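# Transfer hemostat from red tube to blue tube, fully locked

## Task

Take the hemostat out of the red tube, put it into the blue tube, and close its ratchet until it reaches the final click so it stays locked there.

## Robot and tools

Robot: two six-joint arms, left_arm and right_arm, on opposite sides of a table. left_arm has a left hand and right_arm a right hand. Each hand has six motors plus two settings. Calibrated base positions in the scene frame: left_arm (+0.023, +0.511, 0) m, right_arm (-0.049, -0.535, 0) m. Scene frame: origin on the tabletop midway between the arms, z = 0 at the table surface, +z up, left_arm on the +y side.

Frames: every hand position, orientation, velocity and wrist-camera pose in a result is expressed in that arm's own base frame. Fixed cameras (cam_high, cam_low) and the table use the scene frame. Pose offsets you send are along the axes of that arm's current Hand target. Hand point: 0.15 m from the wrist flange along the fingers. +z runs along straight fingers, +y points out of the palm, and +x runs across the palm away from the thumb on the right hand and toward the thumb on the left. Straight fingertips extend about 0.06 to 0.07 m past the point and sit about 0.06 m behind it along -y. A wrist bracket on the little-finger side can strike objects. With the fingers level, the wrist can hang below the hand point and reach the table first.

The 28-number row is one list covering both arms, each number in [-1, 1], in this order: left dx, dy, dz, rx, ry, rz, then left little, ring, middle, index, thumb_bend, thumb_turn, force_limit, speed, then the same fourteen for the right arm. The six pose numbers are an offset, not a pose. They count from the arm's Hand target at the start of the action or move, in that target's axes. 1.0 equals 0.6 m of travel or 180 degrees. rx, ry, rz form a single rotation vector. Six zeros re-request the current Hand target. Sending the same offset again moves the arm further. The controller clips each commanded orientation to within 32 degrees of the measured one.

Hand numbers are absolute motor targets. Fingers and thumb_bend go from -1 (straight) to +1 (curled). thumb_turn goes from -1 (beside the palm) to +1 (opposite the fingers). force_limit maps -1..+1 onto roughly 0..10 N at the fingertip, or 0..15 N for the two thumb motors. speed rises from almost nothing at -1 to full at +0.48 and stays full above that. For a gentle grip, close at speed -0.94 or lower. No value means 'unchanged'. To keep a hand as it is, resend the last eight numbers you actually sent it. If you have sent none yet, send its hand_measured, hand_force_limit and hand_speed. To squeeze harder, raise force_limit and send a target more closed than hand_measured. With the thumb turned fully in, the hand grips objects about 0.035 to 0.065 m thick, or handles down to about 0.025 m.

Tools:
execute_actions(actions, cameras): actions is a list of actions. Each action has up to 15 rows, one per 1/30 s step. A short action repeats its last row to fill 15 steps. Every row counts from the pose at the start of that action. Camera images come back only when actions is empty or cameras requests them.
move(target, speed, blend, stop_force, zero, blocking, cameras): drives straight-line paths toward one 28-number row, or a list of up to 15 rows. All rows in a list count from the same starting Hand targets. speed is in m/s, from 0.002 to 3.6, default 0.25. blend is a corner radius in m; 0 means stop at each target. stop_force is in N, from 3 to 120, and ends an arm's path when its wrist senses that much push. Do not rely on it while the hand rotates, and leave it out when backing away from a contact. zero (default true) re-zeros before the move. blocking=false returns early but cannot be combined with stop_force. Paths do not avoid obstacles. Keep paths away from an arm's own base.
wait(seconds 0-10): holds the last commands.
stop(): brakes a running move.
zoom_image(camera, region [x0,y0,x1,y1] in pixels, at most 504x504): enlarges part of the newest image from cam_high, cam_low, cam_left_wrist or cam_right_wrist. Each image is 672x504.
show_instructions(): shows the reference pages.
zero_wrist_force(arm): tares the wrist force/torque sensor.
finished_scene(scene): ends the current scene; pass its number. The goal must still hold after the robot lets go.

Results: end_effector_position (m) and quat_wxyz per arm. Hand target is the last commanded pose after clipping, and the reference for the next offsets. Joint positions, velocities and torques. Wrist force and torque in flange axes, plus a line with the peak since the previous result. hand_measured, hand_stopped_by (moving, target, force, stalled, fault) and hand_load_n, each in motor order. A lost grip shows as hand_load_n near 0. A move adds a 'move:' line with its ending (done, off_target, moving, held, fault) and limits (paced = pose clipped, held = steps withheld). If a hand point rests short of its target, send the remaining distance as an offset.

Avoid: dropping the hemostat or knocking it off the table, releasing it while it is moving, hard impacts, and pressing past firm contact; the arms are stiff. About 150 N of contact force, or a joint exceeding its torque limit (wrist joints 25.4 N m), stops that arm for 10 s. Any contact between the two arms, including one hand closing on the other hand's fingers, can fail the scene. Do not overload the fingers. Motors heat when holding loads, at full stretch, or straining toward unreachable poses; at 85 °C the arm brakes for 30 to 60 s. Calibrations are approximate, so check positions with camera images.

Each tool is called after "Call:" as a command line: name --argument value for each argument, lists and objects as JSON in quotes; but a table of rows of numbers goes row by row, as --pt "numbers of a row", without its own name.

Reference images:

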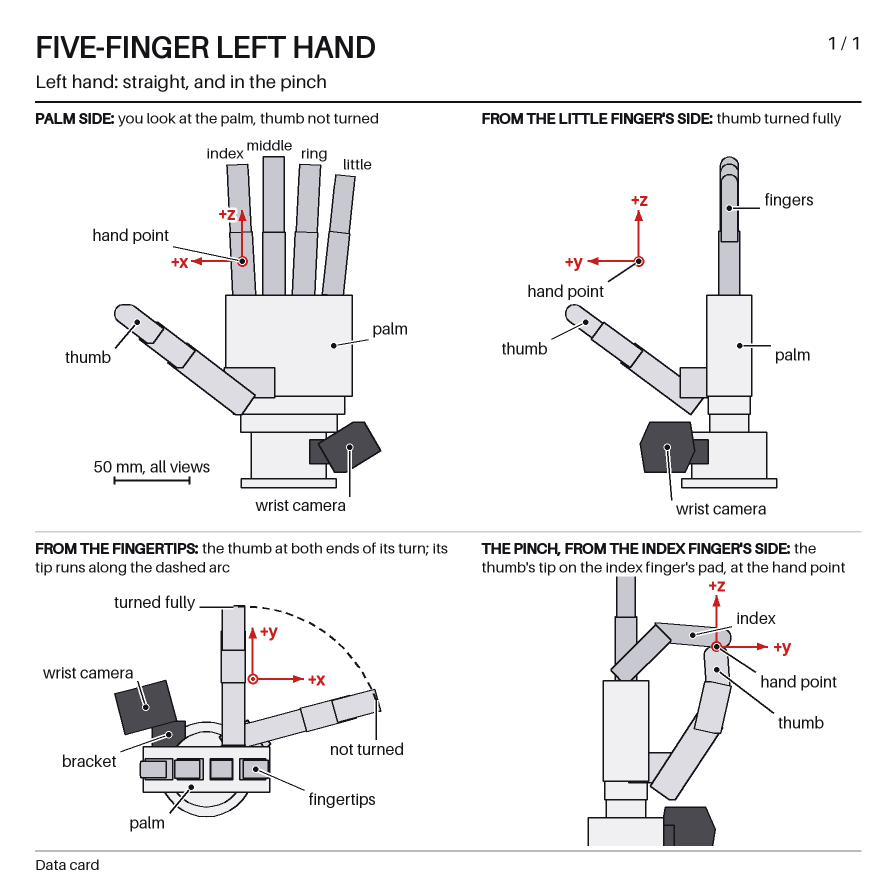

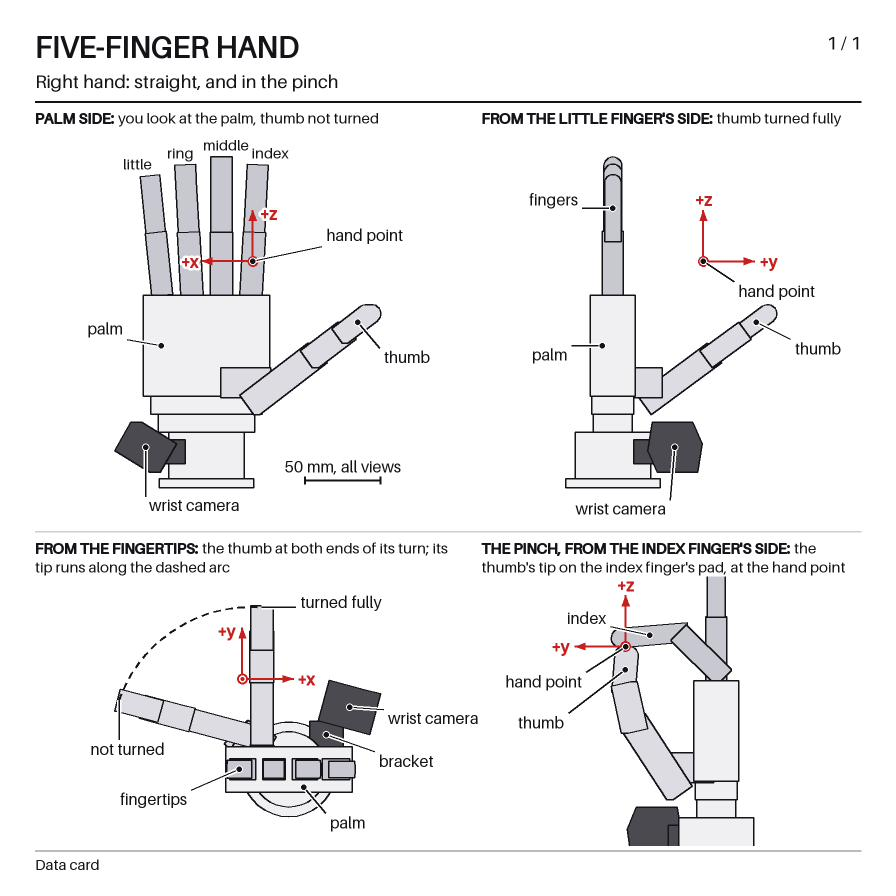

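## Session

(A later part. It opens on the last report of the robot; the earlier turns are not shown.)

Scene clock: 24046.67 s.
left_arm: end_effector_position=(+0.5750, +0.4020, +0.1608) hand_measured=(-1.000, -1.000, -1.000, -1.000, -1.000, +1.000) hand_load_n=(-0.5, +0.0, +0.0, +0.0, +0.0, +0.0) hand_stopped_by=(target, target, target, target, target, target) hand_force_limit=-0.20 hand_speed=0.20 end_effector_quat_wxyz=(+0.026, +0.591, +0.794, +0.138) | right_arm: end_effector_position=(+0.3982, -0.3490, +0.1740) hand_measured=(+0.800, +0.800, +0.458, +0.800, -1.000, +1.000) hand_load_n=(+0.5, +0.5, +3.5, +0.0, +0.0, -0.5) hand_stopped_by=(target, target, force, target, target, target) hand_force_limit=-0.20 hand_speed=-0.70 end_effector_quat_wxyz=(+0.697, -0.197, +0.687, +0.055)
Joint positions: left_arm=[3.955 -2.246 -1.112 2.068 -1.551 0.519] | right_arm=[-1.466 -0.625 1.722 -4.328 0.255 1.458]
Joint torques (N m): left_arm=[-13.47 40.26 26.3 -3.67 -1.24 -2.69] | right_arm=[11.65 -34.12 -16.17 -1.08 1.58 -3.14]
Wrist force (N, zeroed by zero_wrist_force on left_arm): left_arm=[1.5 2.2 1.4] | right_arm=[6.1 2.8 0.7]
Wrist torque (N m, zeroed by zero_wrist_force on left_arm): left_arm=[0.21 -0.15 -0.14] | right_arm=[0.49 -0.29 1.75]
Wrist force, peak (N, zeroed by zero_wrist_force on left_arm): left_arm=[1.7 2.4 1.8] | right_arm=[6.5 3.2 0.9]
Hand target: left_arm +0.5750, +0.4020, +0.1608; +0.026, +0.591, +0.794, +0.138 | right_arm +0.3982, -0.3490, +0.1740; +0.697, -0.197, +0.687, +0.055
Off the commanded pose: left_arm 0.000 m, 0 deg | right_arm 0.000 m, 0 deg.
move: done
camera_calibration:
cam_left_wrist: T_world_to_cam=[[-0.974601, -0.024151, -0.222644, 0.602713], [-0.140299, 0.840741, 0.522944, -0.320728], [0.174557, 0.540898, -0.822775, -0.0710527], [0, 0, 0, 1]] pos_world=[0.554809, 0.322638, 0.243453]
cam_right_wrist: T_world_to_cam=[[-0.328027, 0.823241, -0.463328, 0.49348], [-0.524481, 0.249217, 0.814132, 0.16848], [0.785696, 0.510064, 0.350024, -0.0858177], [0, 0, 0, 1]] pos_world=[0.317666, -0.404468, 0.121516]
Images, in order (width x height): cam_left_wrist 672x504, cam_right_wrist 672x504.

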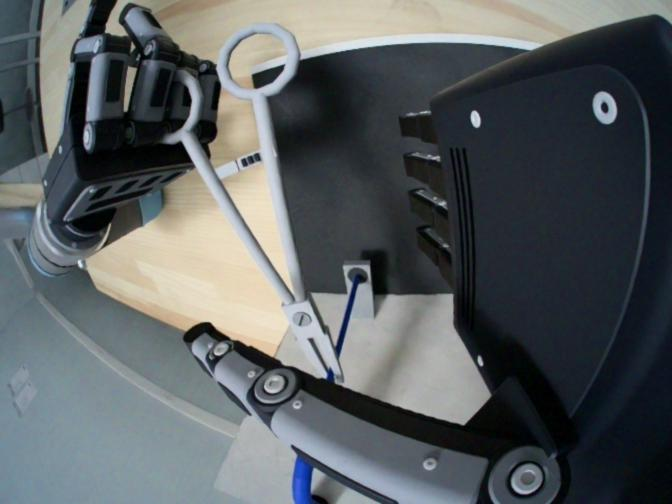

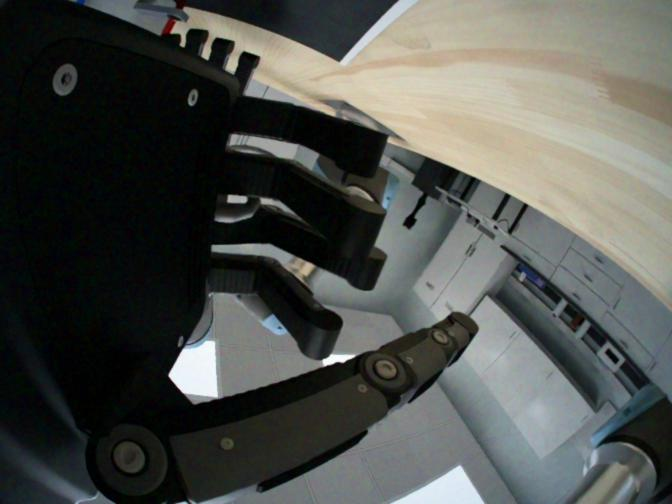

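Call:
move --target '[0,0,0,0,0,0,-1,-1,-1,-1,-1,1,-0.2,0.2,0,0,0,0,0,0,0.8,0.8,-0.1,0.8,-1,1,-0.2,-0.7]' --speed 0.02 --cameras '["cam_left_wrist","cam_right_wrist","cam_low"]'

Call:
zoom_image --camera "cam_left_wrist" --region '[60, 0, 320, 195]'

Call:
zoom_image --camera "cam_right_wrist" --region '[180, 90, 340, 240]'

Call:
zoom_image --camera "cam_low" --region '[232, 182, 292, 232]'

Scene clock: 24130.03 s.
left_arm: end_effector_position=(+0.5750, +0.4020, +0.1608) hand_measured=(-1.000, -1.000, -1.000, -1.000, -1.000, +1.000) hand_load_n=(+0.0, -0.5, +0.0, +0.0, +0.0, +0.0) hand_stopped_by=(target, target, target, target, target, target) hand_force_limit=-0.20 hand_speed=0.20 end_effector_quat_wxyz=(+0.026, +0.591, +0.794, +0.138) | right_arm: end_effector_position=(+0.3982, -0.3490, +0.1740) hand_measured=(+0.800, +0.800, -0.100, +0.800, -1.000, +1.000) hand_load_n=(+0.0, +0.0, -0.5, +0.0, +0.0, +0.0) hand_stopped_by=(target, target, target, target, target, target) hand_force_limit=-0.20 hand_speed=-0.70 end_effector_quat_wxyz=(+0.697, -0.197, +0.687, +0.055)
Joint positions: left_arm=[3.955 -2.246 -1.112 2.068 -1.551 0.519] | right_arm=[-1.466 -0.625 1.722 -4.328 0.255 1.458]
Joint torques (N m): left_arm=[-12.76 40.32 27.36 -3.77 -1.27 -2.65] | right_arm=[12.42 -49.82 -16.99 -0.89 1.48 -2.7]
Wrist force (N, zeroed by zero_wrist_force on left_arm): left_arm=[1.5 2.1 1.4] | right_arm=[1.9 1.4 3.9]
Wrist torque (N m, zeroed by zero_wrist_force on left_arm): left_arm=[0.18 -0.15 -0.14] | right_arm=[-0.26 -0.29 0.68]
Wrist force, peak (N, zeroed by zero_wrist_force on left_arm): left_arm=[1.5 2.5 1.7] | right_arm=[6.0 4.9 2.4]
Hand target: left_arm +0.5750, +0.4020, +0.1608; +0.026, +0.591, +0.794, +0.138 | right_arm +0.3982, -0.3490, +0.1740; +0.697, -0.197, +0.687, +0.055
Off the commanded pose: left_arm 0.000 m, 0 deg | right_arm 0.000 m, 0 deg.
move: done
camera_calibration:
cam_left_wrist: T_world_to_cam=[[-0.974601, -0.024151, -0.222644, 0.602713], [-0.140299, 0.840741, 0.522944, -0.320728], [0.174557, 0.540898, -0.822775, -0.0710527], [0, 0, 0, 1]] pos_world=[0.554809, 0.322638, 0.243453]
cam_right_wrist: T_world_to_cam=[[-0.328027, 0.823241, -0.463328, 0.49348], [-0.524481, 0.249217, 0.814132, 0.16848], [0.785696, 0.510064, 0.350024, -0.0858177], [0, 0, 0, 1]] pos_world=[0.317666, -0.404468, 0.121516]
Images, in order (width x height): cam_low 672x504, cam_left_wrist 672x504, cam_right_wrist 672x504.

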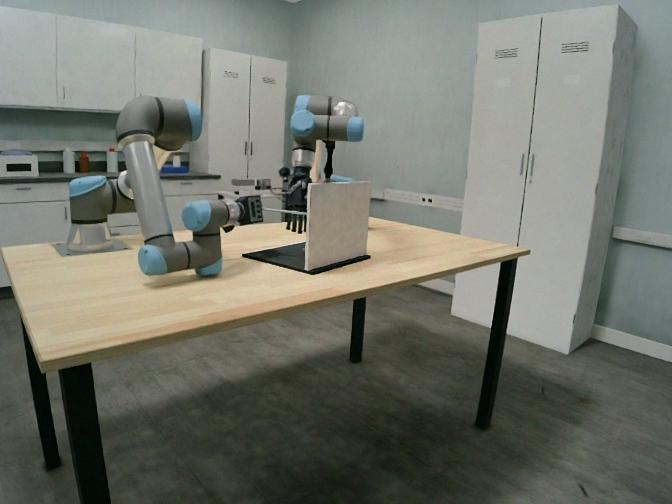

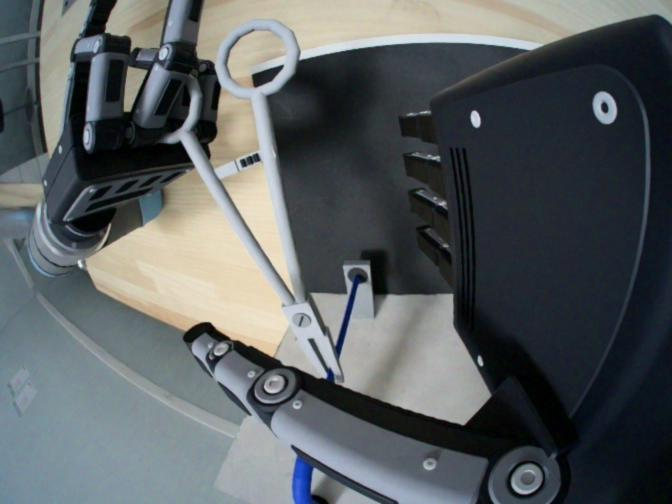

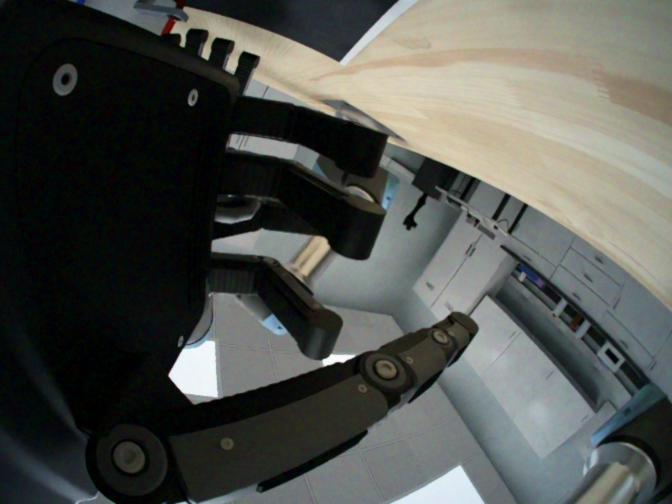

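Scaled by 1.938 from the camera's 672x504 image, which has a finer 960x720 frame.

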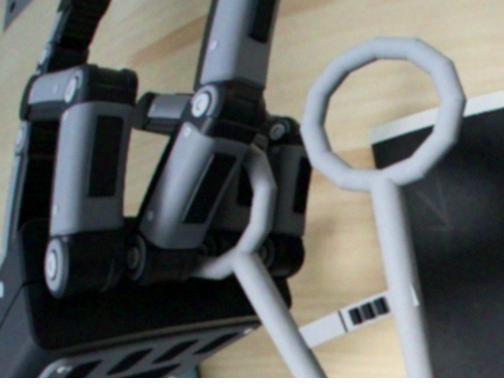

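Scaled by 3.150 from the camera's 672x504 image, which has a finer 960x720 frame.

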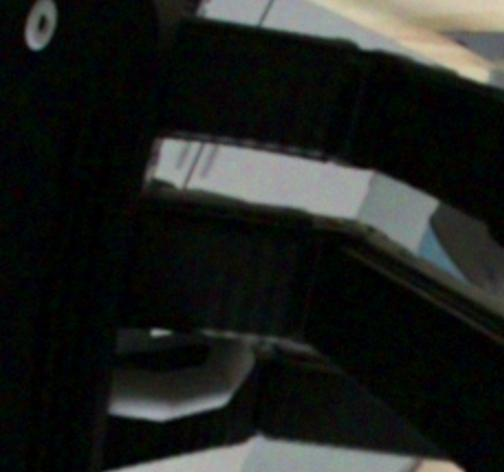

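Scaled by 8.400 from the camera's 672x504 image, which has a finer 960x720 frame.

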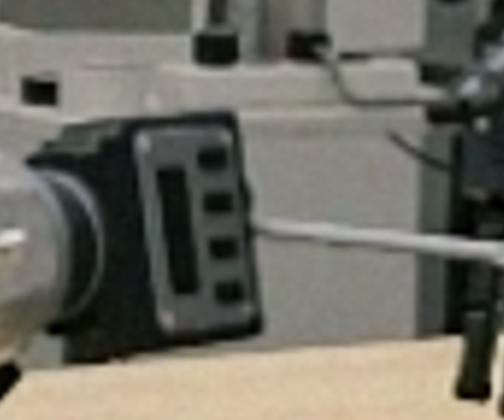

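Call:
move --target '[0,0,0,0,0,0,-1,-1,-1,-1,-1,1,-0.2,0.2,-0.0133,0,0,0,0,0,0.8,0.8,-0.1,0.8,-1,1,-0.2,-0.7]' --speed 0.01 --cameras '["cam_left_wrist","cam_low"]'

Call:
zoom_image --camera "cam_left_wrist" --region '[60, 0, 320, 195]'

Call:
zoom_image --camera "cam_left_wrist" --region '[208, 132, 268, 177]'

Call:
zoom_image --camera "cam_low" --region '[232, 182, 292, 232]'

Scene clock: 24146.90 s.
left_arm: end_effector_position=(+0.5750, +0.4020, +0.1608) hand_measured=(-1.000, -1.000, -1.000, -1.000, -1.000, +1.000) hand_load_n=(+0.0, +0.0, +0.0, +0.0, +0.0, +0.0) hand_stopped_by=(target, target, target, target, target, target) hand_force_limit=-0.20 hand_speed=0.20 end_effector_quat_wxyz=(+0.026, +0.591, +0.794, +0.138) | right_arm: end_effector_position=(+0.3978, -0.3474, +0.1819) hand_measured=(+0.800, +0.800, -0.100, +0.800, -1.000, +1.000) hand_load_n=(+0.0, +0.0, +0.0, +0.5, +0.0, +0.0) hand_stopped_by=(target, target, target, target, target, target) hand_force_limit=-0.20 hand_speed=-0.70 end_effector_quat_wxyz=(+0.697, -0.197, +0.687, +0.055)
Joint positions: left_arm=[3.955 -2.246 -1.112 2.068 -1.551 0.519] | right_arm=[-1.466 -0.643 1.732 -4.319 0.255 1.457]
Joint torques (N m): left_arm=[-12.82 40.09 27.09 -3.66 -1.27 -2.66] | right_arm=[-8.75 -42.41 -6.08 0.68 4.6 -3.59]
Wrist force (N, zeroed by zero_wrist_force on left_arm): left_arm=[1.3 2.2 1.6] | right_arm=[5.9 -11.6 5.5]
Wrist torque (N m, zeroed by zero_wrist_force on left_arm): left_arm=[0.20 -0.12 -0.16] | right_arm=[-0.82 -0.33 0.74]
Wrist force, peak (N, zeroed by zero_wrist_force on left_arm): left_arm=[1.5 2.5 1.7] | right_arm=[5.9 -11.6 5.5]
Hand target: left_arm +0.5750, +0.4020, +0.1608; +0.026, +0.591, +0.794, +0.138 | right_arm +0.3978, -0.3475, +0.1818; +0.697, -0.197, +0.687, +0.055
Off the commanded pose: left_arm 0.000 m, 0 deg | right_arm 0.000 m, 0 deg.
move: done
camera_calibration:
cam_left_wrist: T_world_to_cam=[[-0.974601, -0.024151, -0.222644, 0.602713], [-0.140299, 0.840741, 0.522944, -0.320728], [0.174557, 0.540898, -0.822775, -0.0710527], [0, 0, 0, 1]] pos_world=[0.554809, 0.322638, 0.243453]
Images, in order (width x height): cam_low 672x504, cam_left_wrist 672x504.

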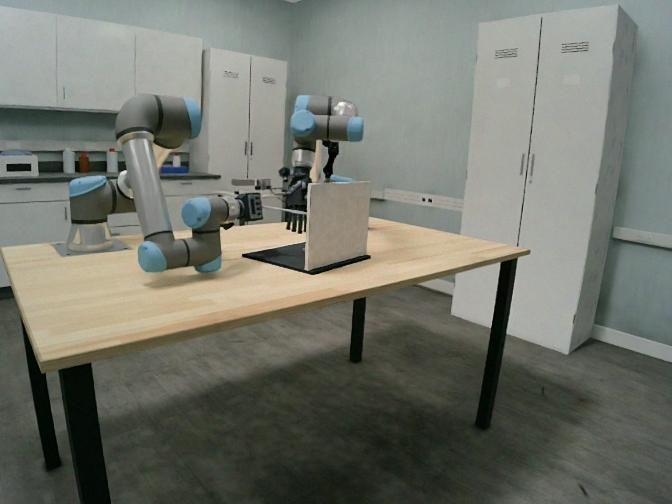

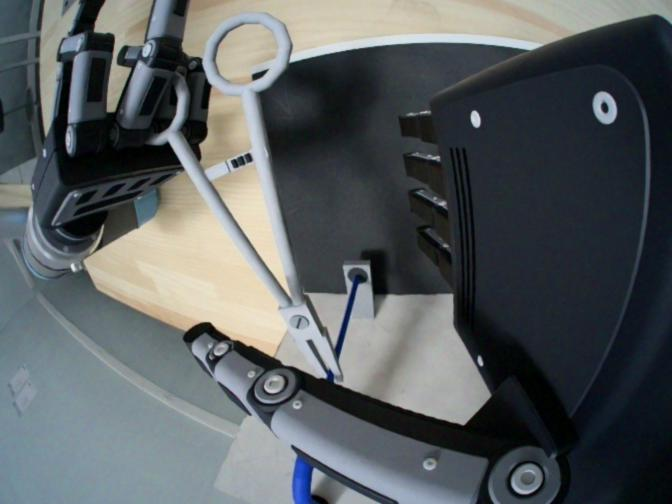

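Scaled by 1.938 from the camera's 672x504 image, which has a finer 960x720 frame.

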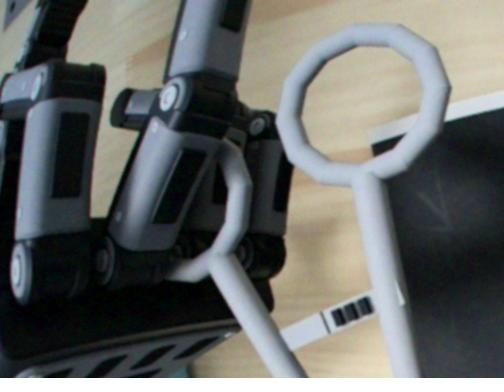

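Scaled by 8.400 from the camera's 672x504 image, which has a finer 960x720 frame.

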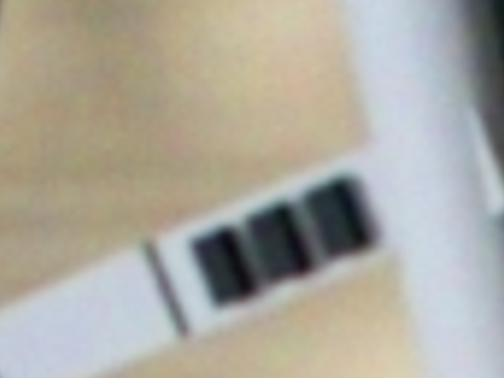

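Scaled by 8.400 from the camera's 672x504 image, which has a finer 960x720 frame.

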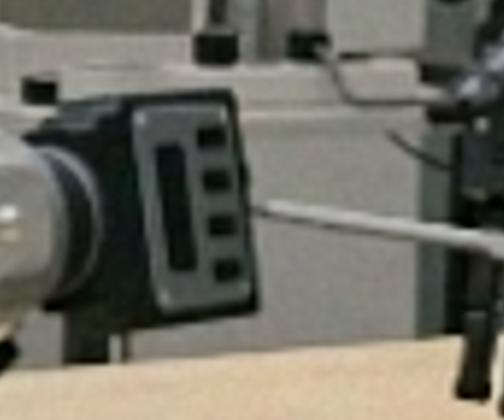

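Call:
move --pt "-0.0045 -0.0093 0.0357 0 0 0 -1 -1 -1 -1 -1 1 -0.2 0.2 0 -0.0025 0 0 0 0 0.8 0.8 -0.1 0.8 -1 1 -0.2 -0.7" --pt "-0.0023 0.065 0.0602 0 0 0 -1 -1 -1 -1 -1 1 -0.2 0.2 0 -0.0025 0 0 0 0 0.8 0.8 -0.1 0.8 -1 1 -0.2 -0.7" --speed 0.04 --stop_force 6 --cameras '["cam_left_wrist"]'

Call:
zoom_image --camera "cam_left_wrist" --region '[140, 0, 520, 380]'

Scene clock: 24178.83 s.
left_arm: end_effector_position=(+0.6192, +0.4178, +0.1358) hand_measured=(-1.000, -1.000, -1.000, -1.000, -1.000, +1.000) hand_load_n=(+0.0, +0.0, +0.0, +0.0, +0.0, +0.0) hand_stopped_by=(target, target, target, target, target, target) hand_force_limit=-0.20 hand_speed=0.20 end_effector_quat_wxyz=(+0.026, +0.591, +0.794, +0.138) | right_arm: end_effector_position=(+0.3979, -0.3477, +0.1818) hand_measured=(+0.800, +0.800, -0.100, +0.800, -1.000, +1.000) hand_load_n=(+0.0, +0.0, +0.0, +0.5, +0.0, -0.5) hand_stopped_by=(target, target, target, target, target, target) hand_force_limit=-0.20 hand_speed=-0.70 end_effector_quat_wxyz=(+0.697, -0.197, +0.687, +0.055)
Joint positions: left_arm=[3.919 -2.386 -0.931 2.029 -1.561 0.485] | right_arm=[-1.466 -0.643 1.731 -4.319 0.255 1.457]
Joint torques (N m): left_arm=[11.78 57.3 4.21 0.3 0.63 2.75] | right_arm=[-0.06 -58.33 0.03 -2.38 0.79 -1.95]
Wrist force (N, zeroed by zero_wrist_force on left_arm): left_arm=[1.5 2.2 1.5] | right_arm=[4.7 -5.6 4.7]
Wrist torque (N m, zeroed by zero_wrist_force on left_arm): left_arm=[0.21 -0.16 -0.03] | right_arm=[-0.54 -0.32 0.86]
Wrist force, peak (N, zeroed by zero_wrist_force on left_arm): left_arm=[1.3 2.8 1.6] | right_arm=[6.1 -11.7 5.6]
Hand target: left_arm +0.6192, +0.4178, +0.1358; +0.026, +0.591, +0.794, +0.138 | right_arm +0.3979, -0.3477, +0.1818; +0.697, -0.197, +0.687, +0.055 (not the last commanded pose)
Off the commanded pose: left_arm 0.000 m, 0 deg | right_arm 0.001 m, 0 deg.
move: contact (right_arm)
camera_calibration:
cam_left_wrist: T_world_to_cam=[[-0.974601, -0.024151, -0.222644, 0.640486], [-0.140299, 0.840741, 0.522944, -0.314699], [0.174557, 0.540898, -0.822775, -0.107949], [0, 0, 0, 1]] pos_world=[0.598909, 0.338438, 0.218353]
Images, in order (width x height): cam_left_wrist 672x504.

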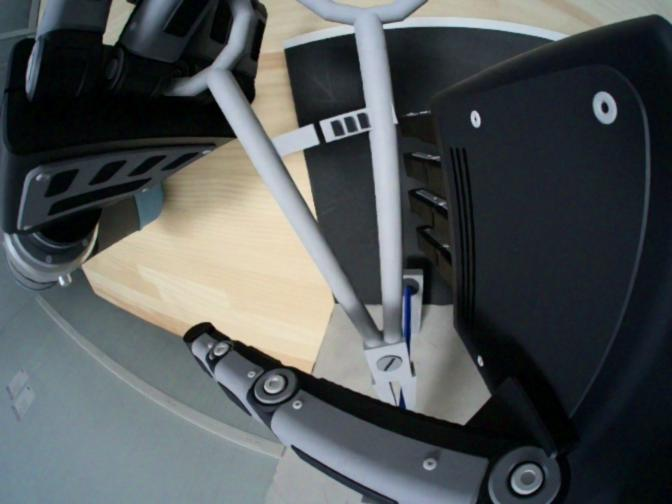

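Scaled by 1.326 from the camera's 672x504 image, which has a finer 960x720 frame.

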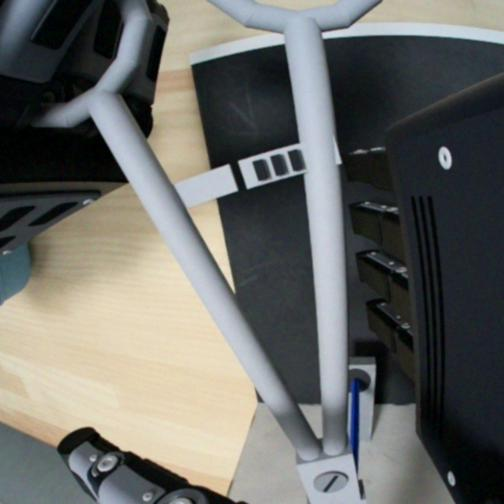

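Call:
move --target '[0,0.045,0,0,0,0,-1,-1,-1,-1,-1,1,-0.2,0.2,0,0,0,0,0,0,0.8,0.8,-0.1,0.8,-1,1,-0.2,-0.7]' --speed 0.01 --stop_force 4 --cameras '["cam_left_wrist"]'

Call:
zoom_image --camera "cam_left_wrist" --region '[140, 0, 520, 380]'

Call:
zoom_image --camera "cam_left_wrist" --region '[330, 85, 450, 160]'

Scene clock: 24189.93 s.
left_arm: end_effector_position=(+0.6318, +0.4214, +0.1392) hand_measured=(-1.000, -1.000, -1.000, -1.000, -1.000, +1.000) hand_load_n=(+0.0, +0.0, +0.0, +0.0, +0.0, +0.0) hand_stopped_by=(target, target, target, target, target, target) hand_force_limit=-0.20 hand_speed=0.20 end_effector_quat_wxyz=(+0.026, +0.591, +0.794, +0.138) | right_arm: end_effector_position=(+0.3979, -0.3477, +0.1818) hand_measured=(+0.800, +0.800, -0.100, +0.800, -1.000, +1.000) hand_load_n=(+0.0, +0.0, +0.5, +0.0, +0.0, -0.5) hand_stopped_by=(target, target, target, target, target, target) hand_force_limit=-0.20 hand_speed=-0.70 end_effector_quat_wxyz=(+0.697, -0.197, +0.687, +0.055)
Joint positions: left_arm=[3.909 -2.423 -0.856 1.99 -1.564 0.475] | right_arm=[-1.466 -0.643 1.731 -4.319 0.255 1.457]
Joint torques (N m): left_arm=[11.83 59.13 4.7 -2.72 1.84 2.62] | right_arm=[0.49 -56.71 -0.18 -2.35 1.11 -1.99]
Wrist force (N, zeroed by zero_wrist_force on left_arm): left_arm=[1.3 -1.3 1.2] | right_arm=[4.2 -4.8 2.0]
Wrist torque (N m, zeroed by zero_wrist_force on left_arm): left_arm=[0.04 -0.17 0.20] | right_arm=[-0.29 -0.21 0.84]
Wrist force, peak (N, zeroed by zero_wrist_force on left_arm): left_arm=[1.2 -8.3 0.7] | right_arm=[5.0 -5.5 5.0]
Hand target: left_arm +0.6318, +0.4213, +0.1392; +0.026, +0.591, +0.794, +0.138 (not the last commanded pose) | right_arm +0.3979, -0.3477, +0.1818; +0.697, -0.197, +0.687, +0.055
Off the commanded pose: left_arm 0.013 m, 0 deg | right_arm 0.000 m, 0 deg.
move: contact (left_arm)
camera_calibration:
cam_left_wrist: T_world_to_cam=[[-0.9746, -0.0241527, -0.222645, 0.653708], [-0.140301, 0.840741, 0.522944, -0.31772], [0.174557, 0.540898, -0.822775, -0.109315], [0, 0, 0, 1]] pos_world=[0.611609, 0.342038, 0.221753]
Images, in order (width x height): cam_left_wrist 672x504.

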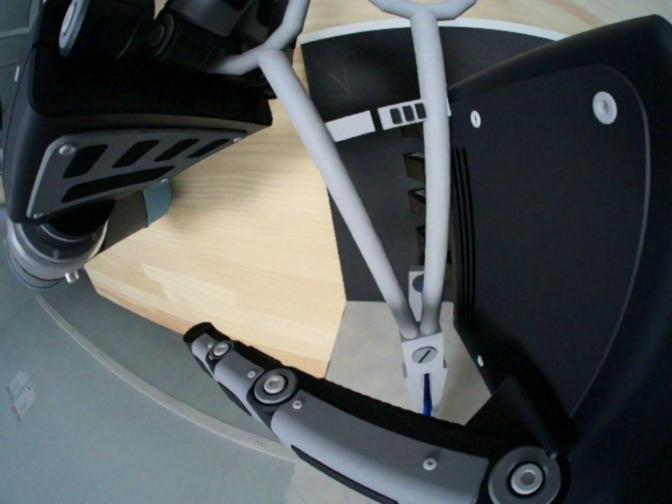

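Scaled by 1.326 from the camera's 672x504 image, which has a finer 960x720 frame.

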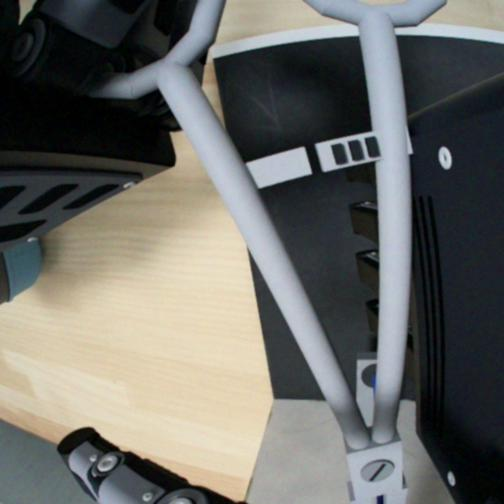

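Scaled by 4.200 from the camera's 672x504 image, which has a finer 960x720 frame.

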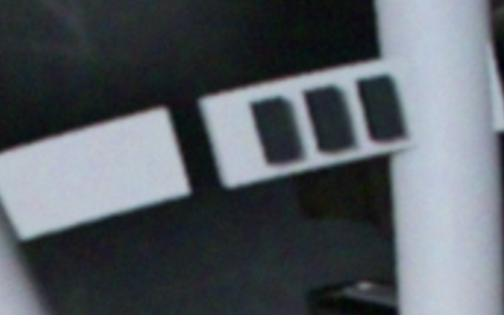

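Call:
move --target '[0,0,0,0,0,0,-1,-1,-1,-1,-1,1,-0.2,0.2,0,0.003,0.02,0,0,0,0.8,0.8,-0.1,0.8,-1,1,-0.2,-0.7]' --speed 0.005 --stop_force 12 --cameras '["cam_left_wrist"]'

Call:
zoom_image --camera "cam_left_wrist" --region '[140, 0, 520, 380]'

Call:
zoom_image --camera "cam_left_wrist" --region '[340, 85, 460, 160]'

Call:
zoom_image --camera "cam_left_wrist" --region '[395, 330, 455, 420]'

Scene clock: 24213.83 s.
left_arm: end_effector_position=(+0.6318, +0.4214, +0.1391) hand_measured=(-1.000, -1.000, -1.000, -1.000, -1.000, +1.000) hand_load_n=(+0.0, +0.0, +0.0, +0.0, +0.0, +0.0) hand_stopped_by=(target, target, target, target, target, target) hand_force_limit=-0.20 hand_speed=0.20 end_effector_quat_wxyz=(+0.026, +0.591, +0.794, +0.138) | right_arm: end_effector_position=(+0.3987, -0.3472, +0.1818) hand_measured=(+0.800, +0.800, -0.100, +0.800, -1.000, +1.000) hand_load_n=(+0.0, +0.5, +0.0, +0.0, +0.5, +0.0) hand_stopped_by=(target, target, target, target, target, target) hand_force_limit=-0.20 hand_speed=-0.70 end_effector_quat_wxyz=(+0.697, -0.197, +0.687, +0.055)
Joint positions: left_arm=[3.909 -2.423 -0.856 1.99 -1.564 0.475] | right_arm=[-1.465 -0.643 1.731 -4.32 0.253 1.458]
Joint torques (N m): left_arm=[-0.14 58.26 26.23 3.46 1.68 -0.91] | right_arm=[-3.6 -48.82 -12.19 1.92 3.18 -2.34]
Wrist force (N, zeroed by zero_wrist_force on left_arm): left_arm=[1.9 -16.7 -0.5] | right_arm=[2.1 -2.5 -9.9]
Wrist torque (N m, zeroed by zero_wrist_force on left_arm): left_arm=[-0.70 -0.33 1.23] | right_arm=[0.53 0.22 0.75]
Wrist force, peak (N, zeroed by zero_wrist_force on left_arm): left_arm=[2.7 -20.6 -0.5] | right_arm=[1.8 -2.4 -12.9]
Hand target: left_arm +0.6318, +0.4213, +0.1392; +0.026, +0.591, +0.794, +0.138 | right_arm +0.3987, -0.3472, +0.1818; +0.697, -0.197, +0.687, +0.055 (not the last commanded pose)
Off the commanded pose: left_arm 0.000 m, 0 deg | right_arm 0.011 m, 0 deg.
move: contact (right_arm)
camera_calibration:
cam_left_wrist: T_world_to_cam=[[-0.974618, -0.0242039, -0.222564, 0.653718], [-0.140301, 0.840734, 0.522956, -0.31772], [0.17446, 0.540908, -0.82279, -0.109256], [0, 0, 0, 1]] pos_world=[0.611609, 0.342038, 0.221753]
Images, in order (width x height): cam_left_wrist 672x504.

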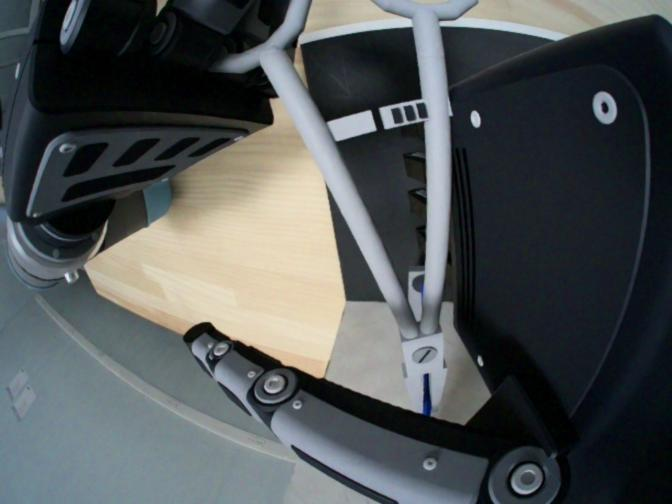

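Scaled by 1.326 from the camera's 672x504 image, which has a finer 960x720 frame.

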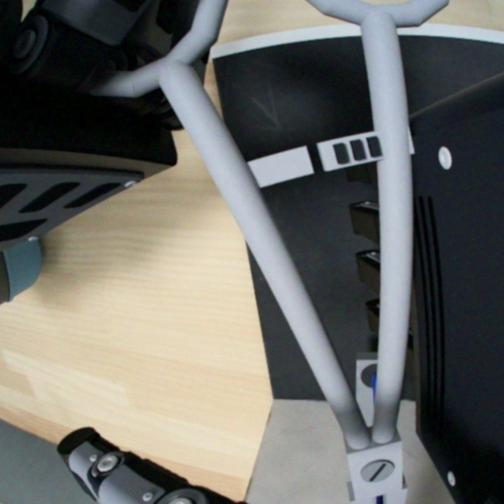

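Scaled by 4.200 from the camera's 672x504 image, which has a finer 960x720 frame.

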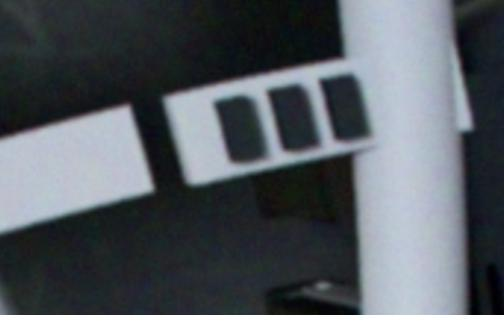

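Scaled by 5.600 from the camera's 672x504 image, which has a finer 960x720 frame.

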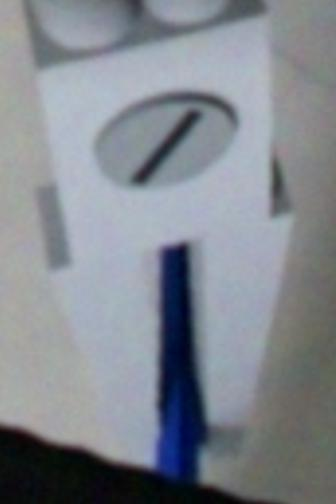

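Call:
move --target '[0,0,0,0,0,0,-1,-1,-1,-1,-1,1,-0.2,0.2,0,0.003,0.02,0,0,0,0.8,0.8,-0.1,0.8,-1,1,-0.2,-0.7]' --speed 0.005 --stop_force 30 --cameras '["cam_left_wrist"]'

Call:
zoom_image --camera "cam_left_wrist" --region '[140, 0, 520, 380]'

Call:
zoom_image --camera "cam_left_wrist" --region '[340, 85, 460, 160]'

Call:
zoom_image --camera "cam_left_wrist" --region '[395, 330, 455, 420]'

Scene clock: 24312.07 s.
left_arm: end_effector_position=(+0.6318, +0.4213, +0.1392) hand_measured=(-1.000, -1.000, -1.000, -1.000, -1.000, +1.000) hand_load_n=(+0.0, +0.0, +0.0, +0.0, +0.0, +0.0) hand_stopped_by=(target, target, target, target, target, target) hand_force_limit=-0.20 hand_speed=0.20 end_effector_quat_wxyz=(+0.026, +0.591, +0.794, +0.138) | right_arm: end_effector_position=(+0.4012, -0.3458, +0.1816) hand_measured=(+0.800, +0.800, -0.100, +0.800, -1.000, +1.000) hand_load_n=(+0.5, +0.5, +1.0, +0.0, +0.0, +0.0) hand_stopped_by=(target, target, target, target, target, target) hand_force_limit=-0.20 hand_speed=-0.70 end_effector_quat_wxyz=(+0.697, -0.197, +0.687, +0.055)
Joint positions: left_arm=[3.909 -2.423 -0.856 1.99 -1.564 0.475] | right_arm=[-1.459 -0.643 1.732 -4.323 0.248 1.46]
Joint torques (N m): left_arm=[-15.83 57.6 35.57 7.37 7.37 -3.3] | right_arm=[11.26 -44.93 -9.69 1.25 2.99 -1.98]
Wrist force (N, zeroed by zero_wrist_force on left_arm): left_arm=[6.9 -50.4 -7.1] | right_arm=[2.2 -2.2 -39.1]
Wrist torque (N m, zeroed by zero_wrist_force on left_arm): left_arm=[-1.57 -0.97 3.84] | right_arm=[2.21 1.01 0.72]
Wrist force, peak (N, zeroed by zero_wrist_force on left_arm): left_arm=[7.8 -54.1 -8.2] | right_arm=[2.5 -1.8 -42.9]
Hand target: left_arm +0.6318, +0.4213, +0.1392; +0.026, +0.591, +0.794, +0.138 | right_arm +0.4012, -0.3458, +0.1816; +0.697, -0.197, +0.687, +0.055 (not the last commanded pose)
Off the commanded pose: left_arm 0.000 m, 0 deg | right_arm 0.009 m, 0 deg.
move: contact (right_arm)
camera_calibration:
cam_left_wrist: T_world_to_cam=[[-0.974619, -0.0242358, -0.222555, 0.653726], [-0.140299, 0.840807, 0.522838, -0.317637], [0.174455, 0.540792, -0.822866, -0.109142], [0, 0, 0, 1]] pos_world=[0.611609, 0.341938, 0.221753]
Images, in order (width x height): cam_left_wrist 672x504.

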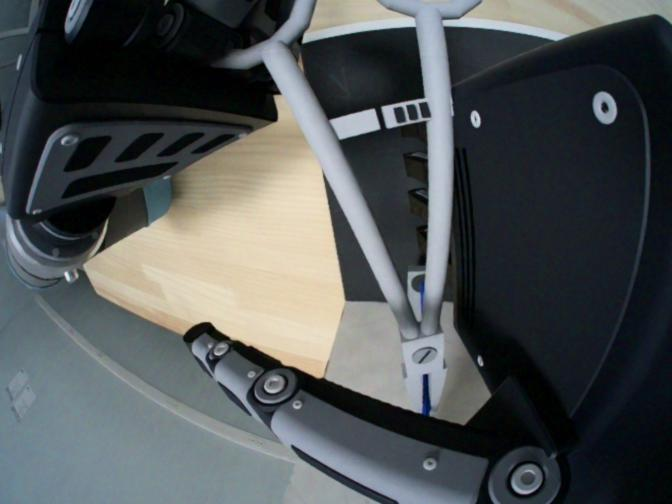

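Scaled by 1.326 from the camera's 672x504 image, which has a finer 960x720 frame.

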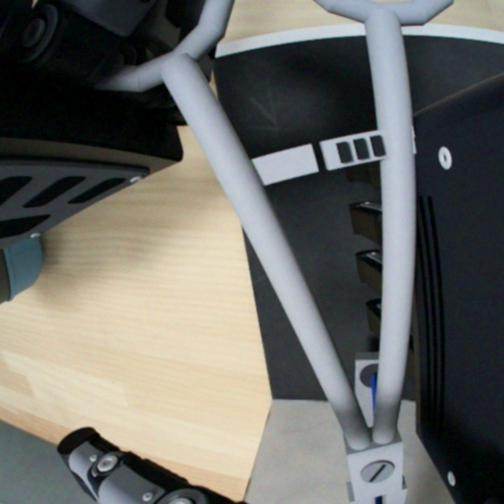

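Scaled by 4.200 from the camera's 672x504 image, which has a finer 960x720 frame.

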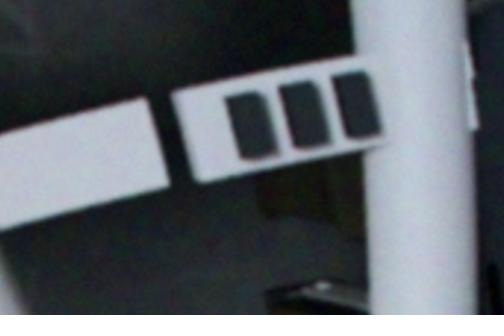

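Scaled by 5.600 from the camera's 672x504 image, which has a finer 960x720 frame.

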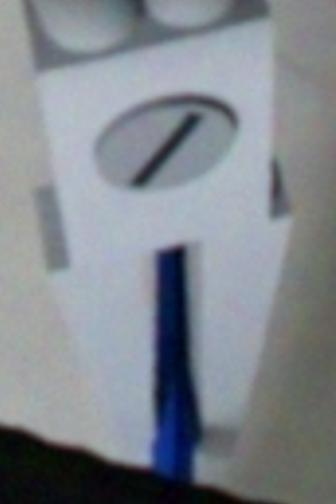

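Call:
move --target '[0,0,0,0,0,0,-1,-1,-1,-1,-1,1,-0.2,0.2,0,0.003,0.02,0,0,0,0.8,0.8,-0.1,0.8,-1,1,-0.2,-0.7]' --speed 0.005 --stop_force 25 --cameras '["cam_left_wrist"]'

Call:
zoom_image --camera "cam_left_wrist" --region '[340, 85, 460, 160]'

Call:
zoom_image --camera "cam_left_wrist" --region '[395, 330, 455, 420]'

Call:
zoom_image --camera "cam_left_wrist" --region '[140, 0, 520, 380]'

Scene clock: 24399.73 s.
left_arm: end_effector_position=(+0.6288, +0.4186, +0.1386) hand_measured=(-1.000, -1.000, -1.000, -1.000, -1.000, +1.000) hand_load_n=(+0.0, +0.0, +0.0, +0.0, +0.0, +0.0) hand_stopped_by=(target, target, target, target, target, target) hand_force_limit=-0.20 hand_speed=0.20 end_effector_quat_wxyz=(+0.025, +0.592, +0.795, +0.130) | right_arm: end_effector_position=(+0.4070, -0.3426, +0.1813) hand_measured=(+0.800, +0.800, -0.100, +0.800, -1.000, +1.000) hand_load_n=(+0.0, +0.5, +3.0, +0.0, +0.0, +0.0) hand_stopped_by=(target, target, target, target, target, target) hand_force_limit=-0.20 hand_speed=-0.70 end_effector_quat_wxyz=(+0.697, -0.197, +0.687, +0.055)
Joint positions: left_arm=[3.909 -2.423 -0.856 1.974 -1.564 0.475] | right_arm=[-1.447 -0.643 1.733 -4.329 0.236 1.464]
Joint torques (N m): left_arm=[-16.57 61.29 47.03 8.36 10.9 -2.97] | right_arm=[21.23 -33.3 -5.34 -0.42 3.42 -2.75]
Wrist force (N, zeroed by zero_wrist_force on left_arm): left_arm=[25.5 -71.7 -0.9] | right_arm=[0.8 -5.5 -59.3]
Wrist torque (N m, zeroed by zero_wrist_force on left_arm): left_arm=[-2.74 -1.31 6.21] | right_arm=[3.47 1.19 1.08]
Wrist force, peak (N, zeroed by zero_wrist_force on left_arm): left_arm=[27.7 -77.5 -2.6] | right_arm=[1.2 -5.2 -64.8]
Hand target: left_arm +0.6318, +0.4213, +0.1392; +0.026, +0.591, +0.794, +0.138 | right_arm +0.4070, -0.3426, +0.1813; +0.697, -0.197, +0.687, +0.055 (not the last commanded pose)
Off the commanded pose: left_arm 0.004 m, 1 deg | right_arm 0.005 m, 0 deg.
move: contact (right_arm), off_target (left_arm)
camera_calibration:
cam_left_wrist: T_world_to_cam=[[-0.977224, -0.0266967, -0.210525, 0.651612], [-0.134136, 0.846446, 0.515303, -0.320689], [0.164441, 0.531805, -0.830748, -0.0964716], [0, 0, 0, 1]] pos_world=[0.609619, 0.340146, 0.222289]
Images, in order (width x height): cam_left_wrist 672x504.

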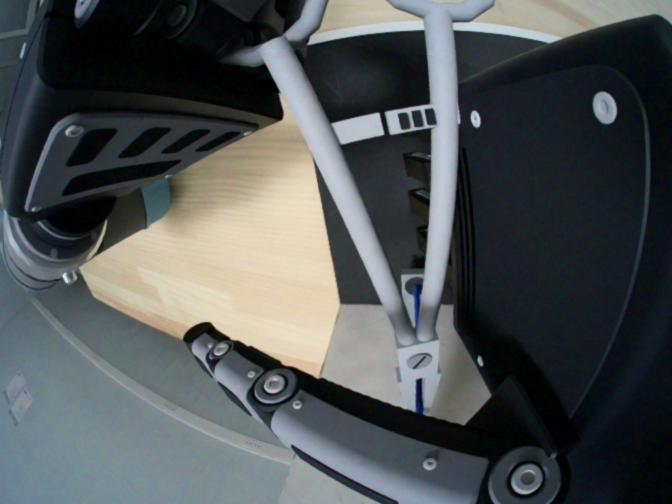

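Scaled by 4.200 from the camera's 672x504 image, which has a finer 960x720 frame.

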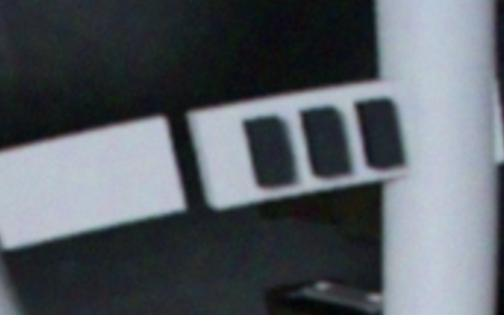

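Scaled by 5.600 from the camera's 672x504 image, which has a finer 960x720 frame.

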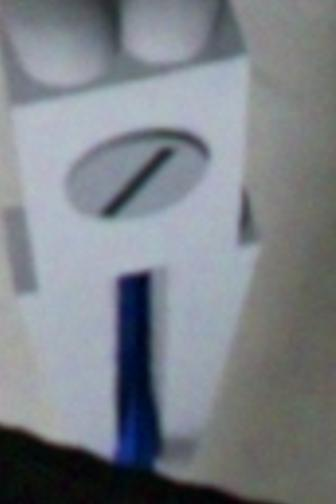

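Scaled by 1.326 from the camera's 672x504 image, which has a finer 960x720 frame.

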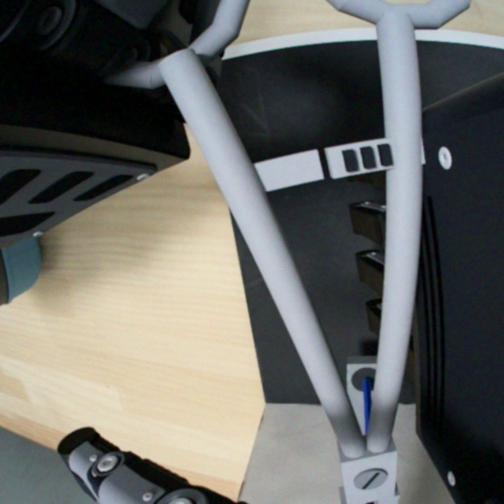

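Call:
move --target '[0,0,0,0,0,0,-1,-1,-1,-1,-1,1,-0.2,0.2,0,0,-0.015,0,0,0,0.8,0.8,-0.1,0.8,-1,1,-0.2,-0.7]' --speed 0.02 --cameras '["cam_left_wrist","cam_high"]'

Call:
zoom_image --camera "cam_left_wrist" --region '[340, 85, 460, 160]'

Call:
zoom_image --camera "cam_left_wrist" --region '[390, 320, 460, 420]'

Call:
zoom_image --camera "cam_high" --region '[380, 270, 440, 315]'

Scene clock: 24413.63 s.
left_arm: end_effector_position=(+0.6319, +0.4214, +0.1392) hand_measured=(-1.000, -1.000, -1.000, -1.000, -1.000, +1.000) hand_load_n=(+0.0, +0.0, +0.0, +0.0, +0.0, +0.0) hand_stopped_by=(target, target, target, target, target, target) hand_force_limit=-0.20 hand_speed=0.20 end_effector_quat_wxyz=(+0.027, +0.591, +0.794, +0.138) | right_arm: end_effector_position=(+0.3985, -0.3458, +0.1815) hand_measured=(+0.800, +0.800, -0.100, +0.800, -1.000, +1.000) hand_load_n=(+0.0, +0.0, +1.5, +0.0, +0.0, +0.0) hand_stopped_by=(target, target, target, target, target, target) hand_force_limit=-0.20 hand_speed=-0.70 end_effector_quat_wxyz=(+0.697, -0.197, +0.687, +0.055)
Joint positions: left_arm=[3.909 -2.423 -0.856 1.991 -1.564 0.475] | right_arm=[-1.465 -0.644 1.736 -4.324 0.254 1.458]
Joint torques (N m): left_arm=[-14.37 53.74 28.02 -2.2 0.33 -1.62] | right_arm=[17.42 -58.42 1.36 -0.1 2.89 -2.05]
Wrist force (N, zeroed by zero_wrist_force on left_arm): left_arm=[2.5 -6.4 2.8] | right_arm=[6.6 -22.8 0.7]
Wrist torque (N m, zeroed by zero_wrist_force on left_arm): left_arm=[-0.31 -0.12 0.58] | right_arm=[-0.80 -0.41 0.51]
Wrist force, peak (N, zeroed by zero_wrist_force on left_arm): left_arm=[25.5 -71.8 -0.9] | right_arm=[0.8 -5.4 -59.4]
Hand target: left_arm +0.6318, +0.4213, +0.1392; +0.026, +0.591, +0.794, +0.138 | right_arm +0.3986, -0.3458, +0.1815; +0.697, -0.197, +0.687, +0.055
Off the commanded pose: left_arm 0.000 m, 0 deg | right_arm 0.000 m, 0 deg.
move: done
camera_calibration:
cam_left_wrist: T_world_to_cam=[[-0.974519, -0.0240954, -0.223006, 0.653816], [-0.140489, 0.840613, 0.523099, -0.317581], [0.174858, 0.5411, -0.822579, -0.10963], [0, 0, 0, 1]] pos_world=[0.611709, 0.342038, 0.221752]
Images, in order (width x height): cam_high 672x504, cam_left_wrist 672x504.

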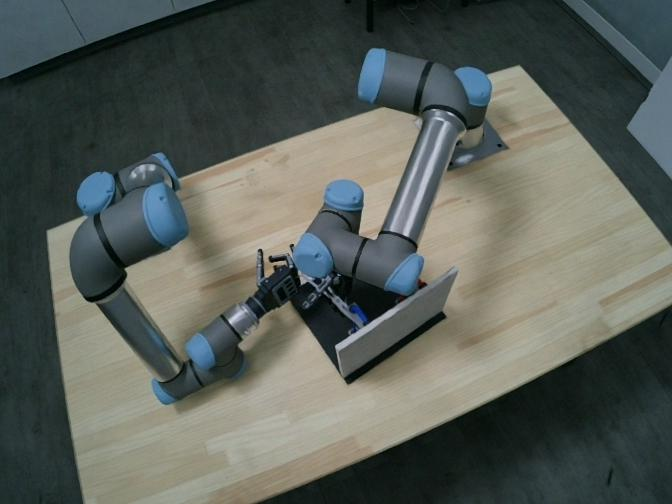

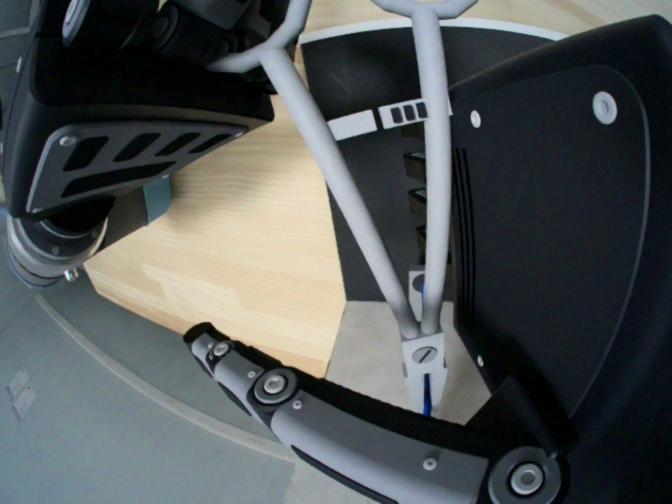

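Scaled by 4.200 from the camera's 672x504 image, which has a finer 960x720 frame.

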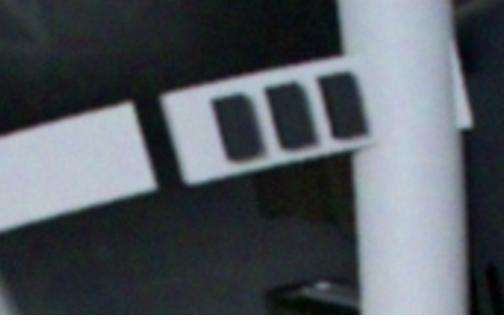

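Scaled by 5.040 from the camera's 672x504 image, which has a finer 960x720 frame.

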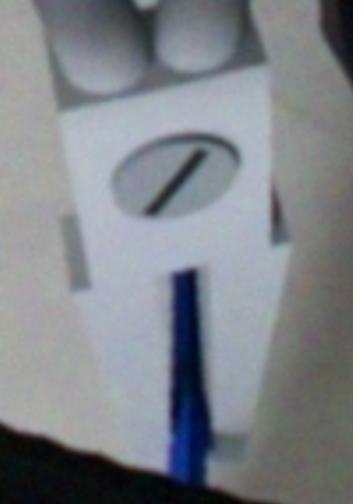

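Scaled by 8.400 from the camera's 672x504 image, which has a finer 960x720 frame.

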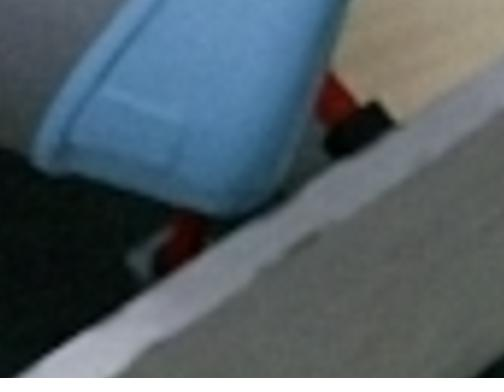

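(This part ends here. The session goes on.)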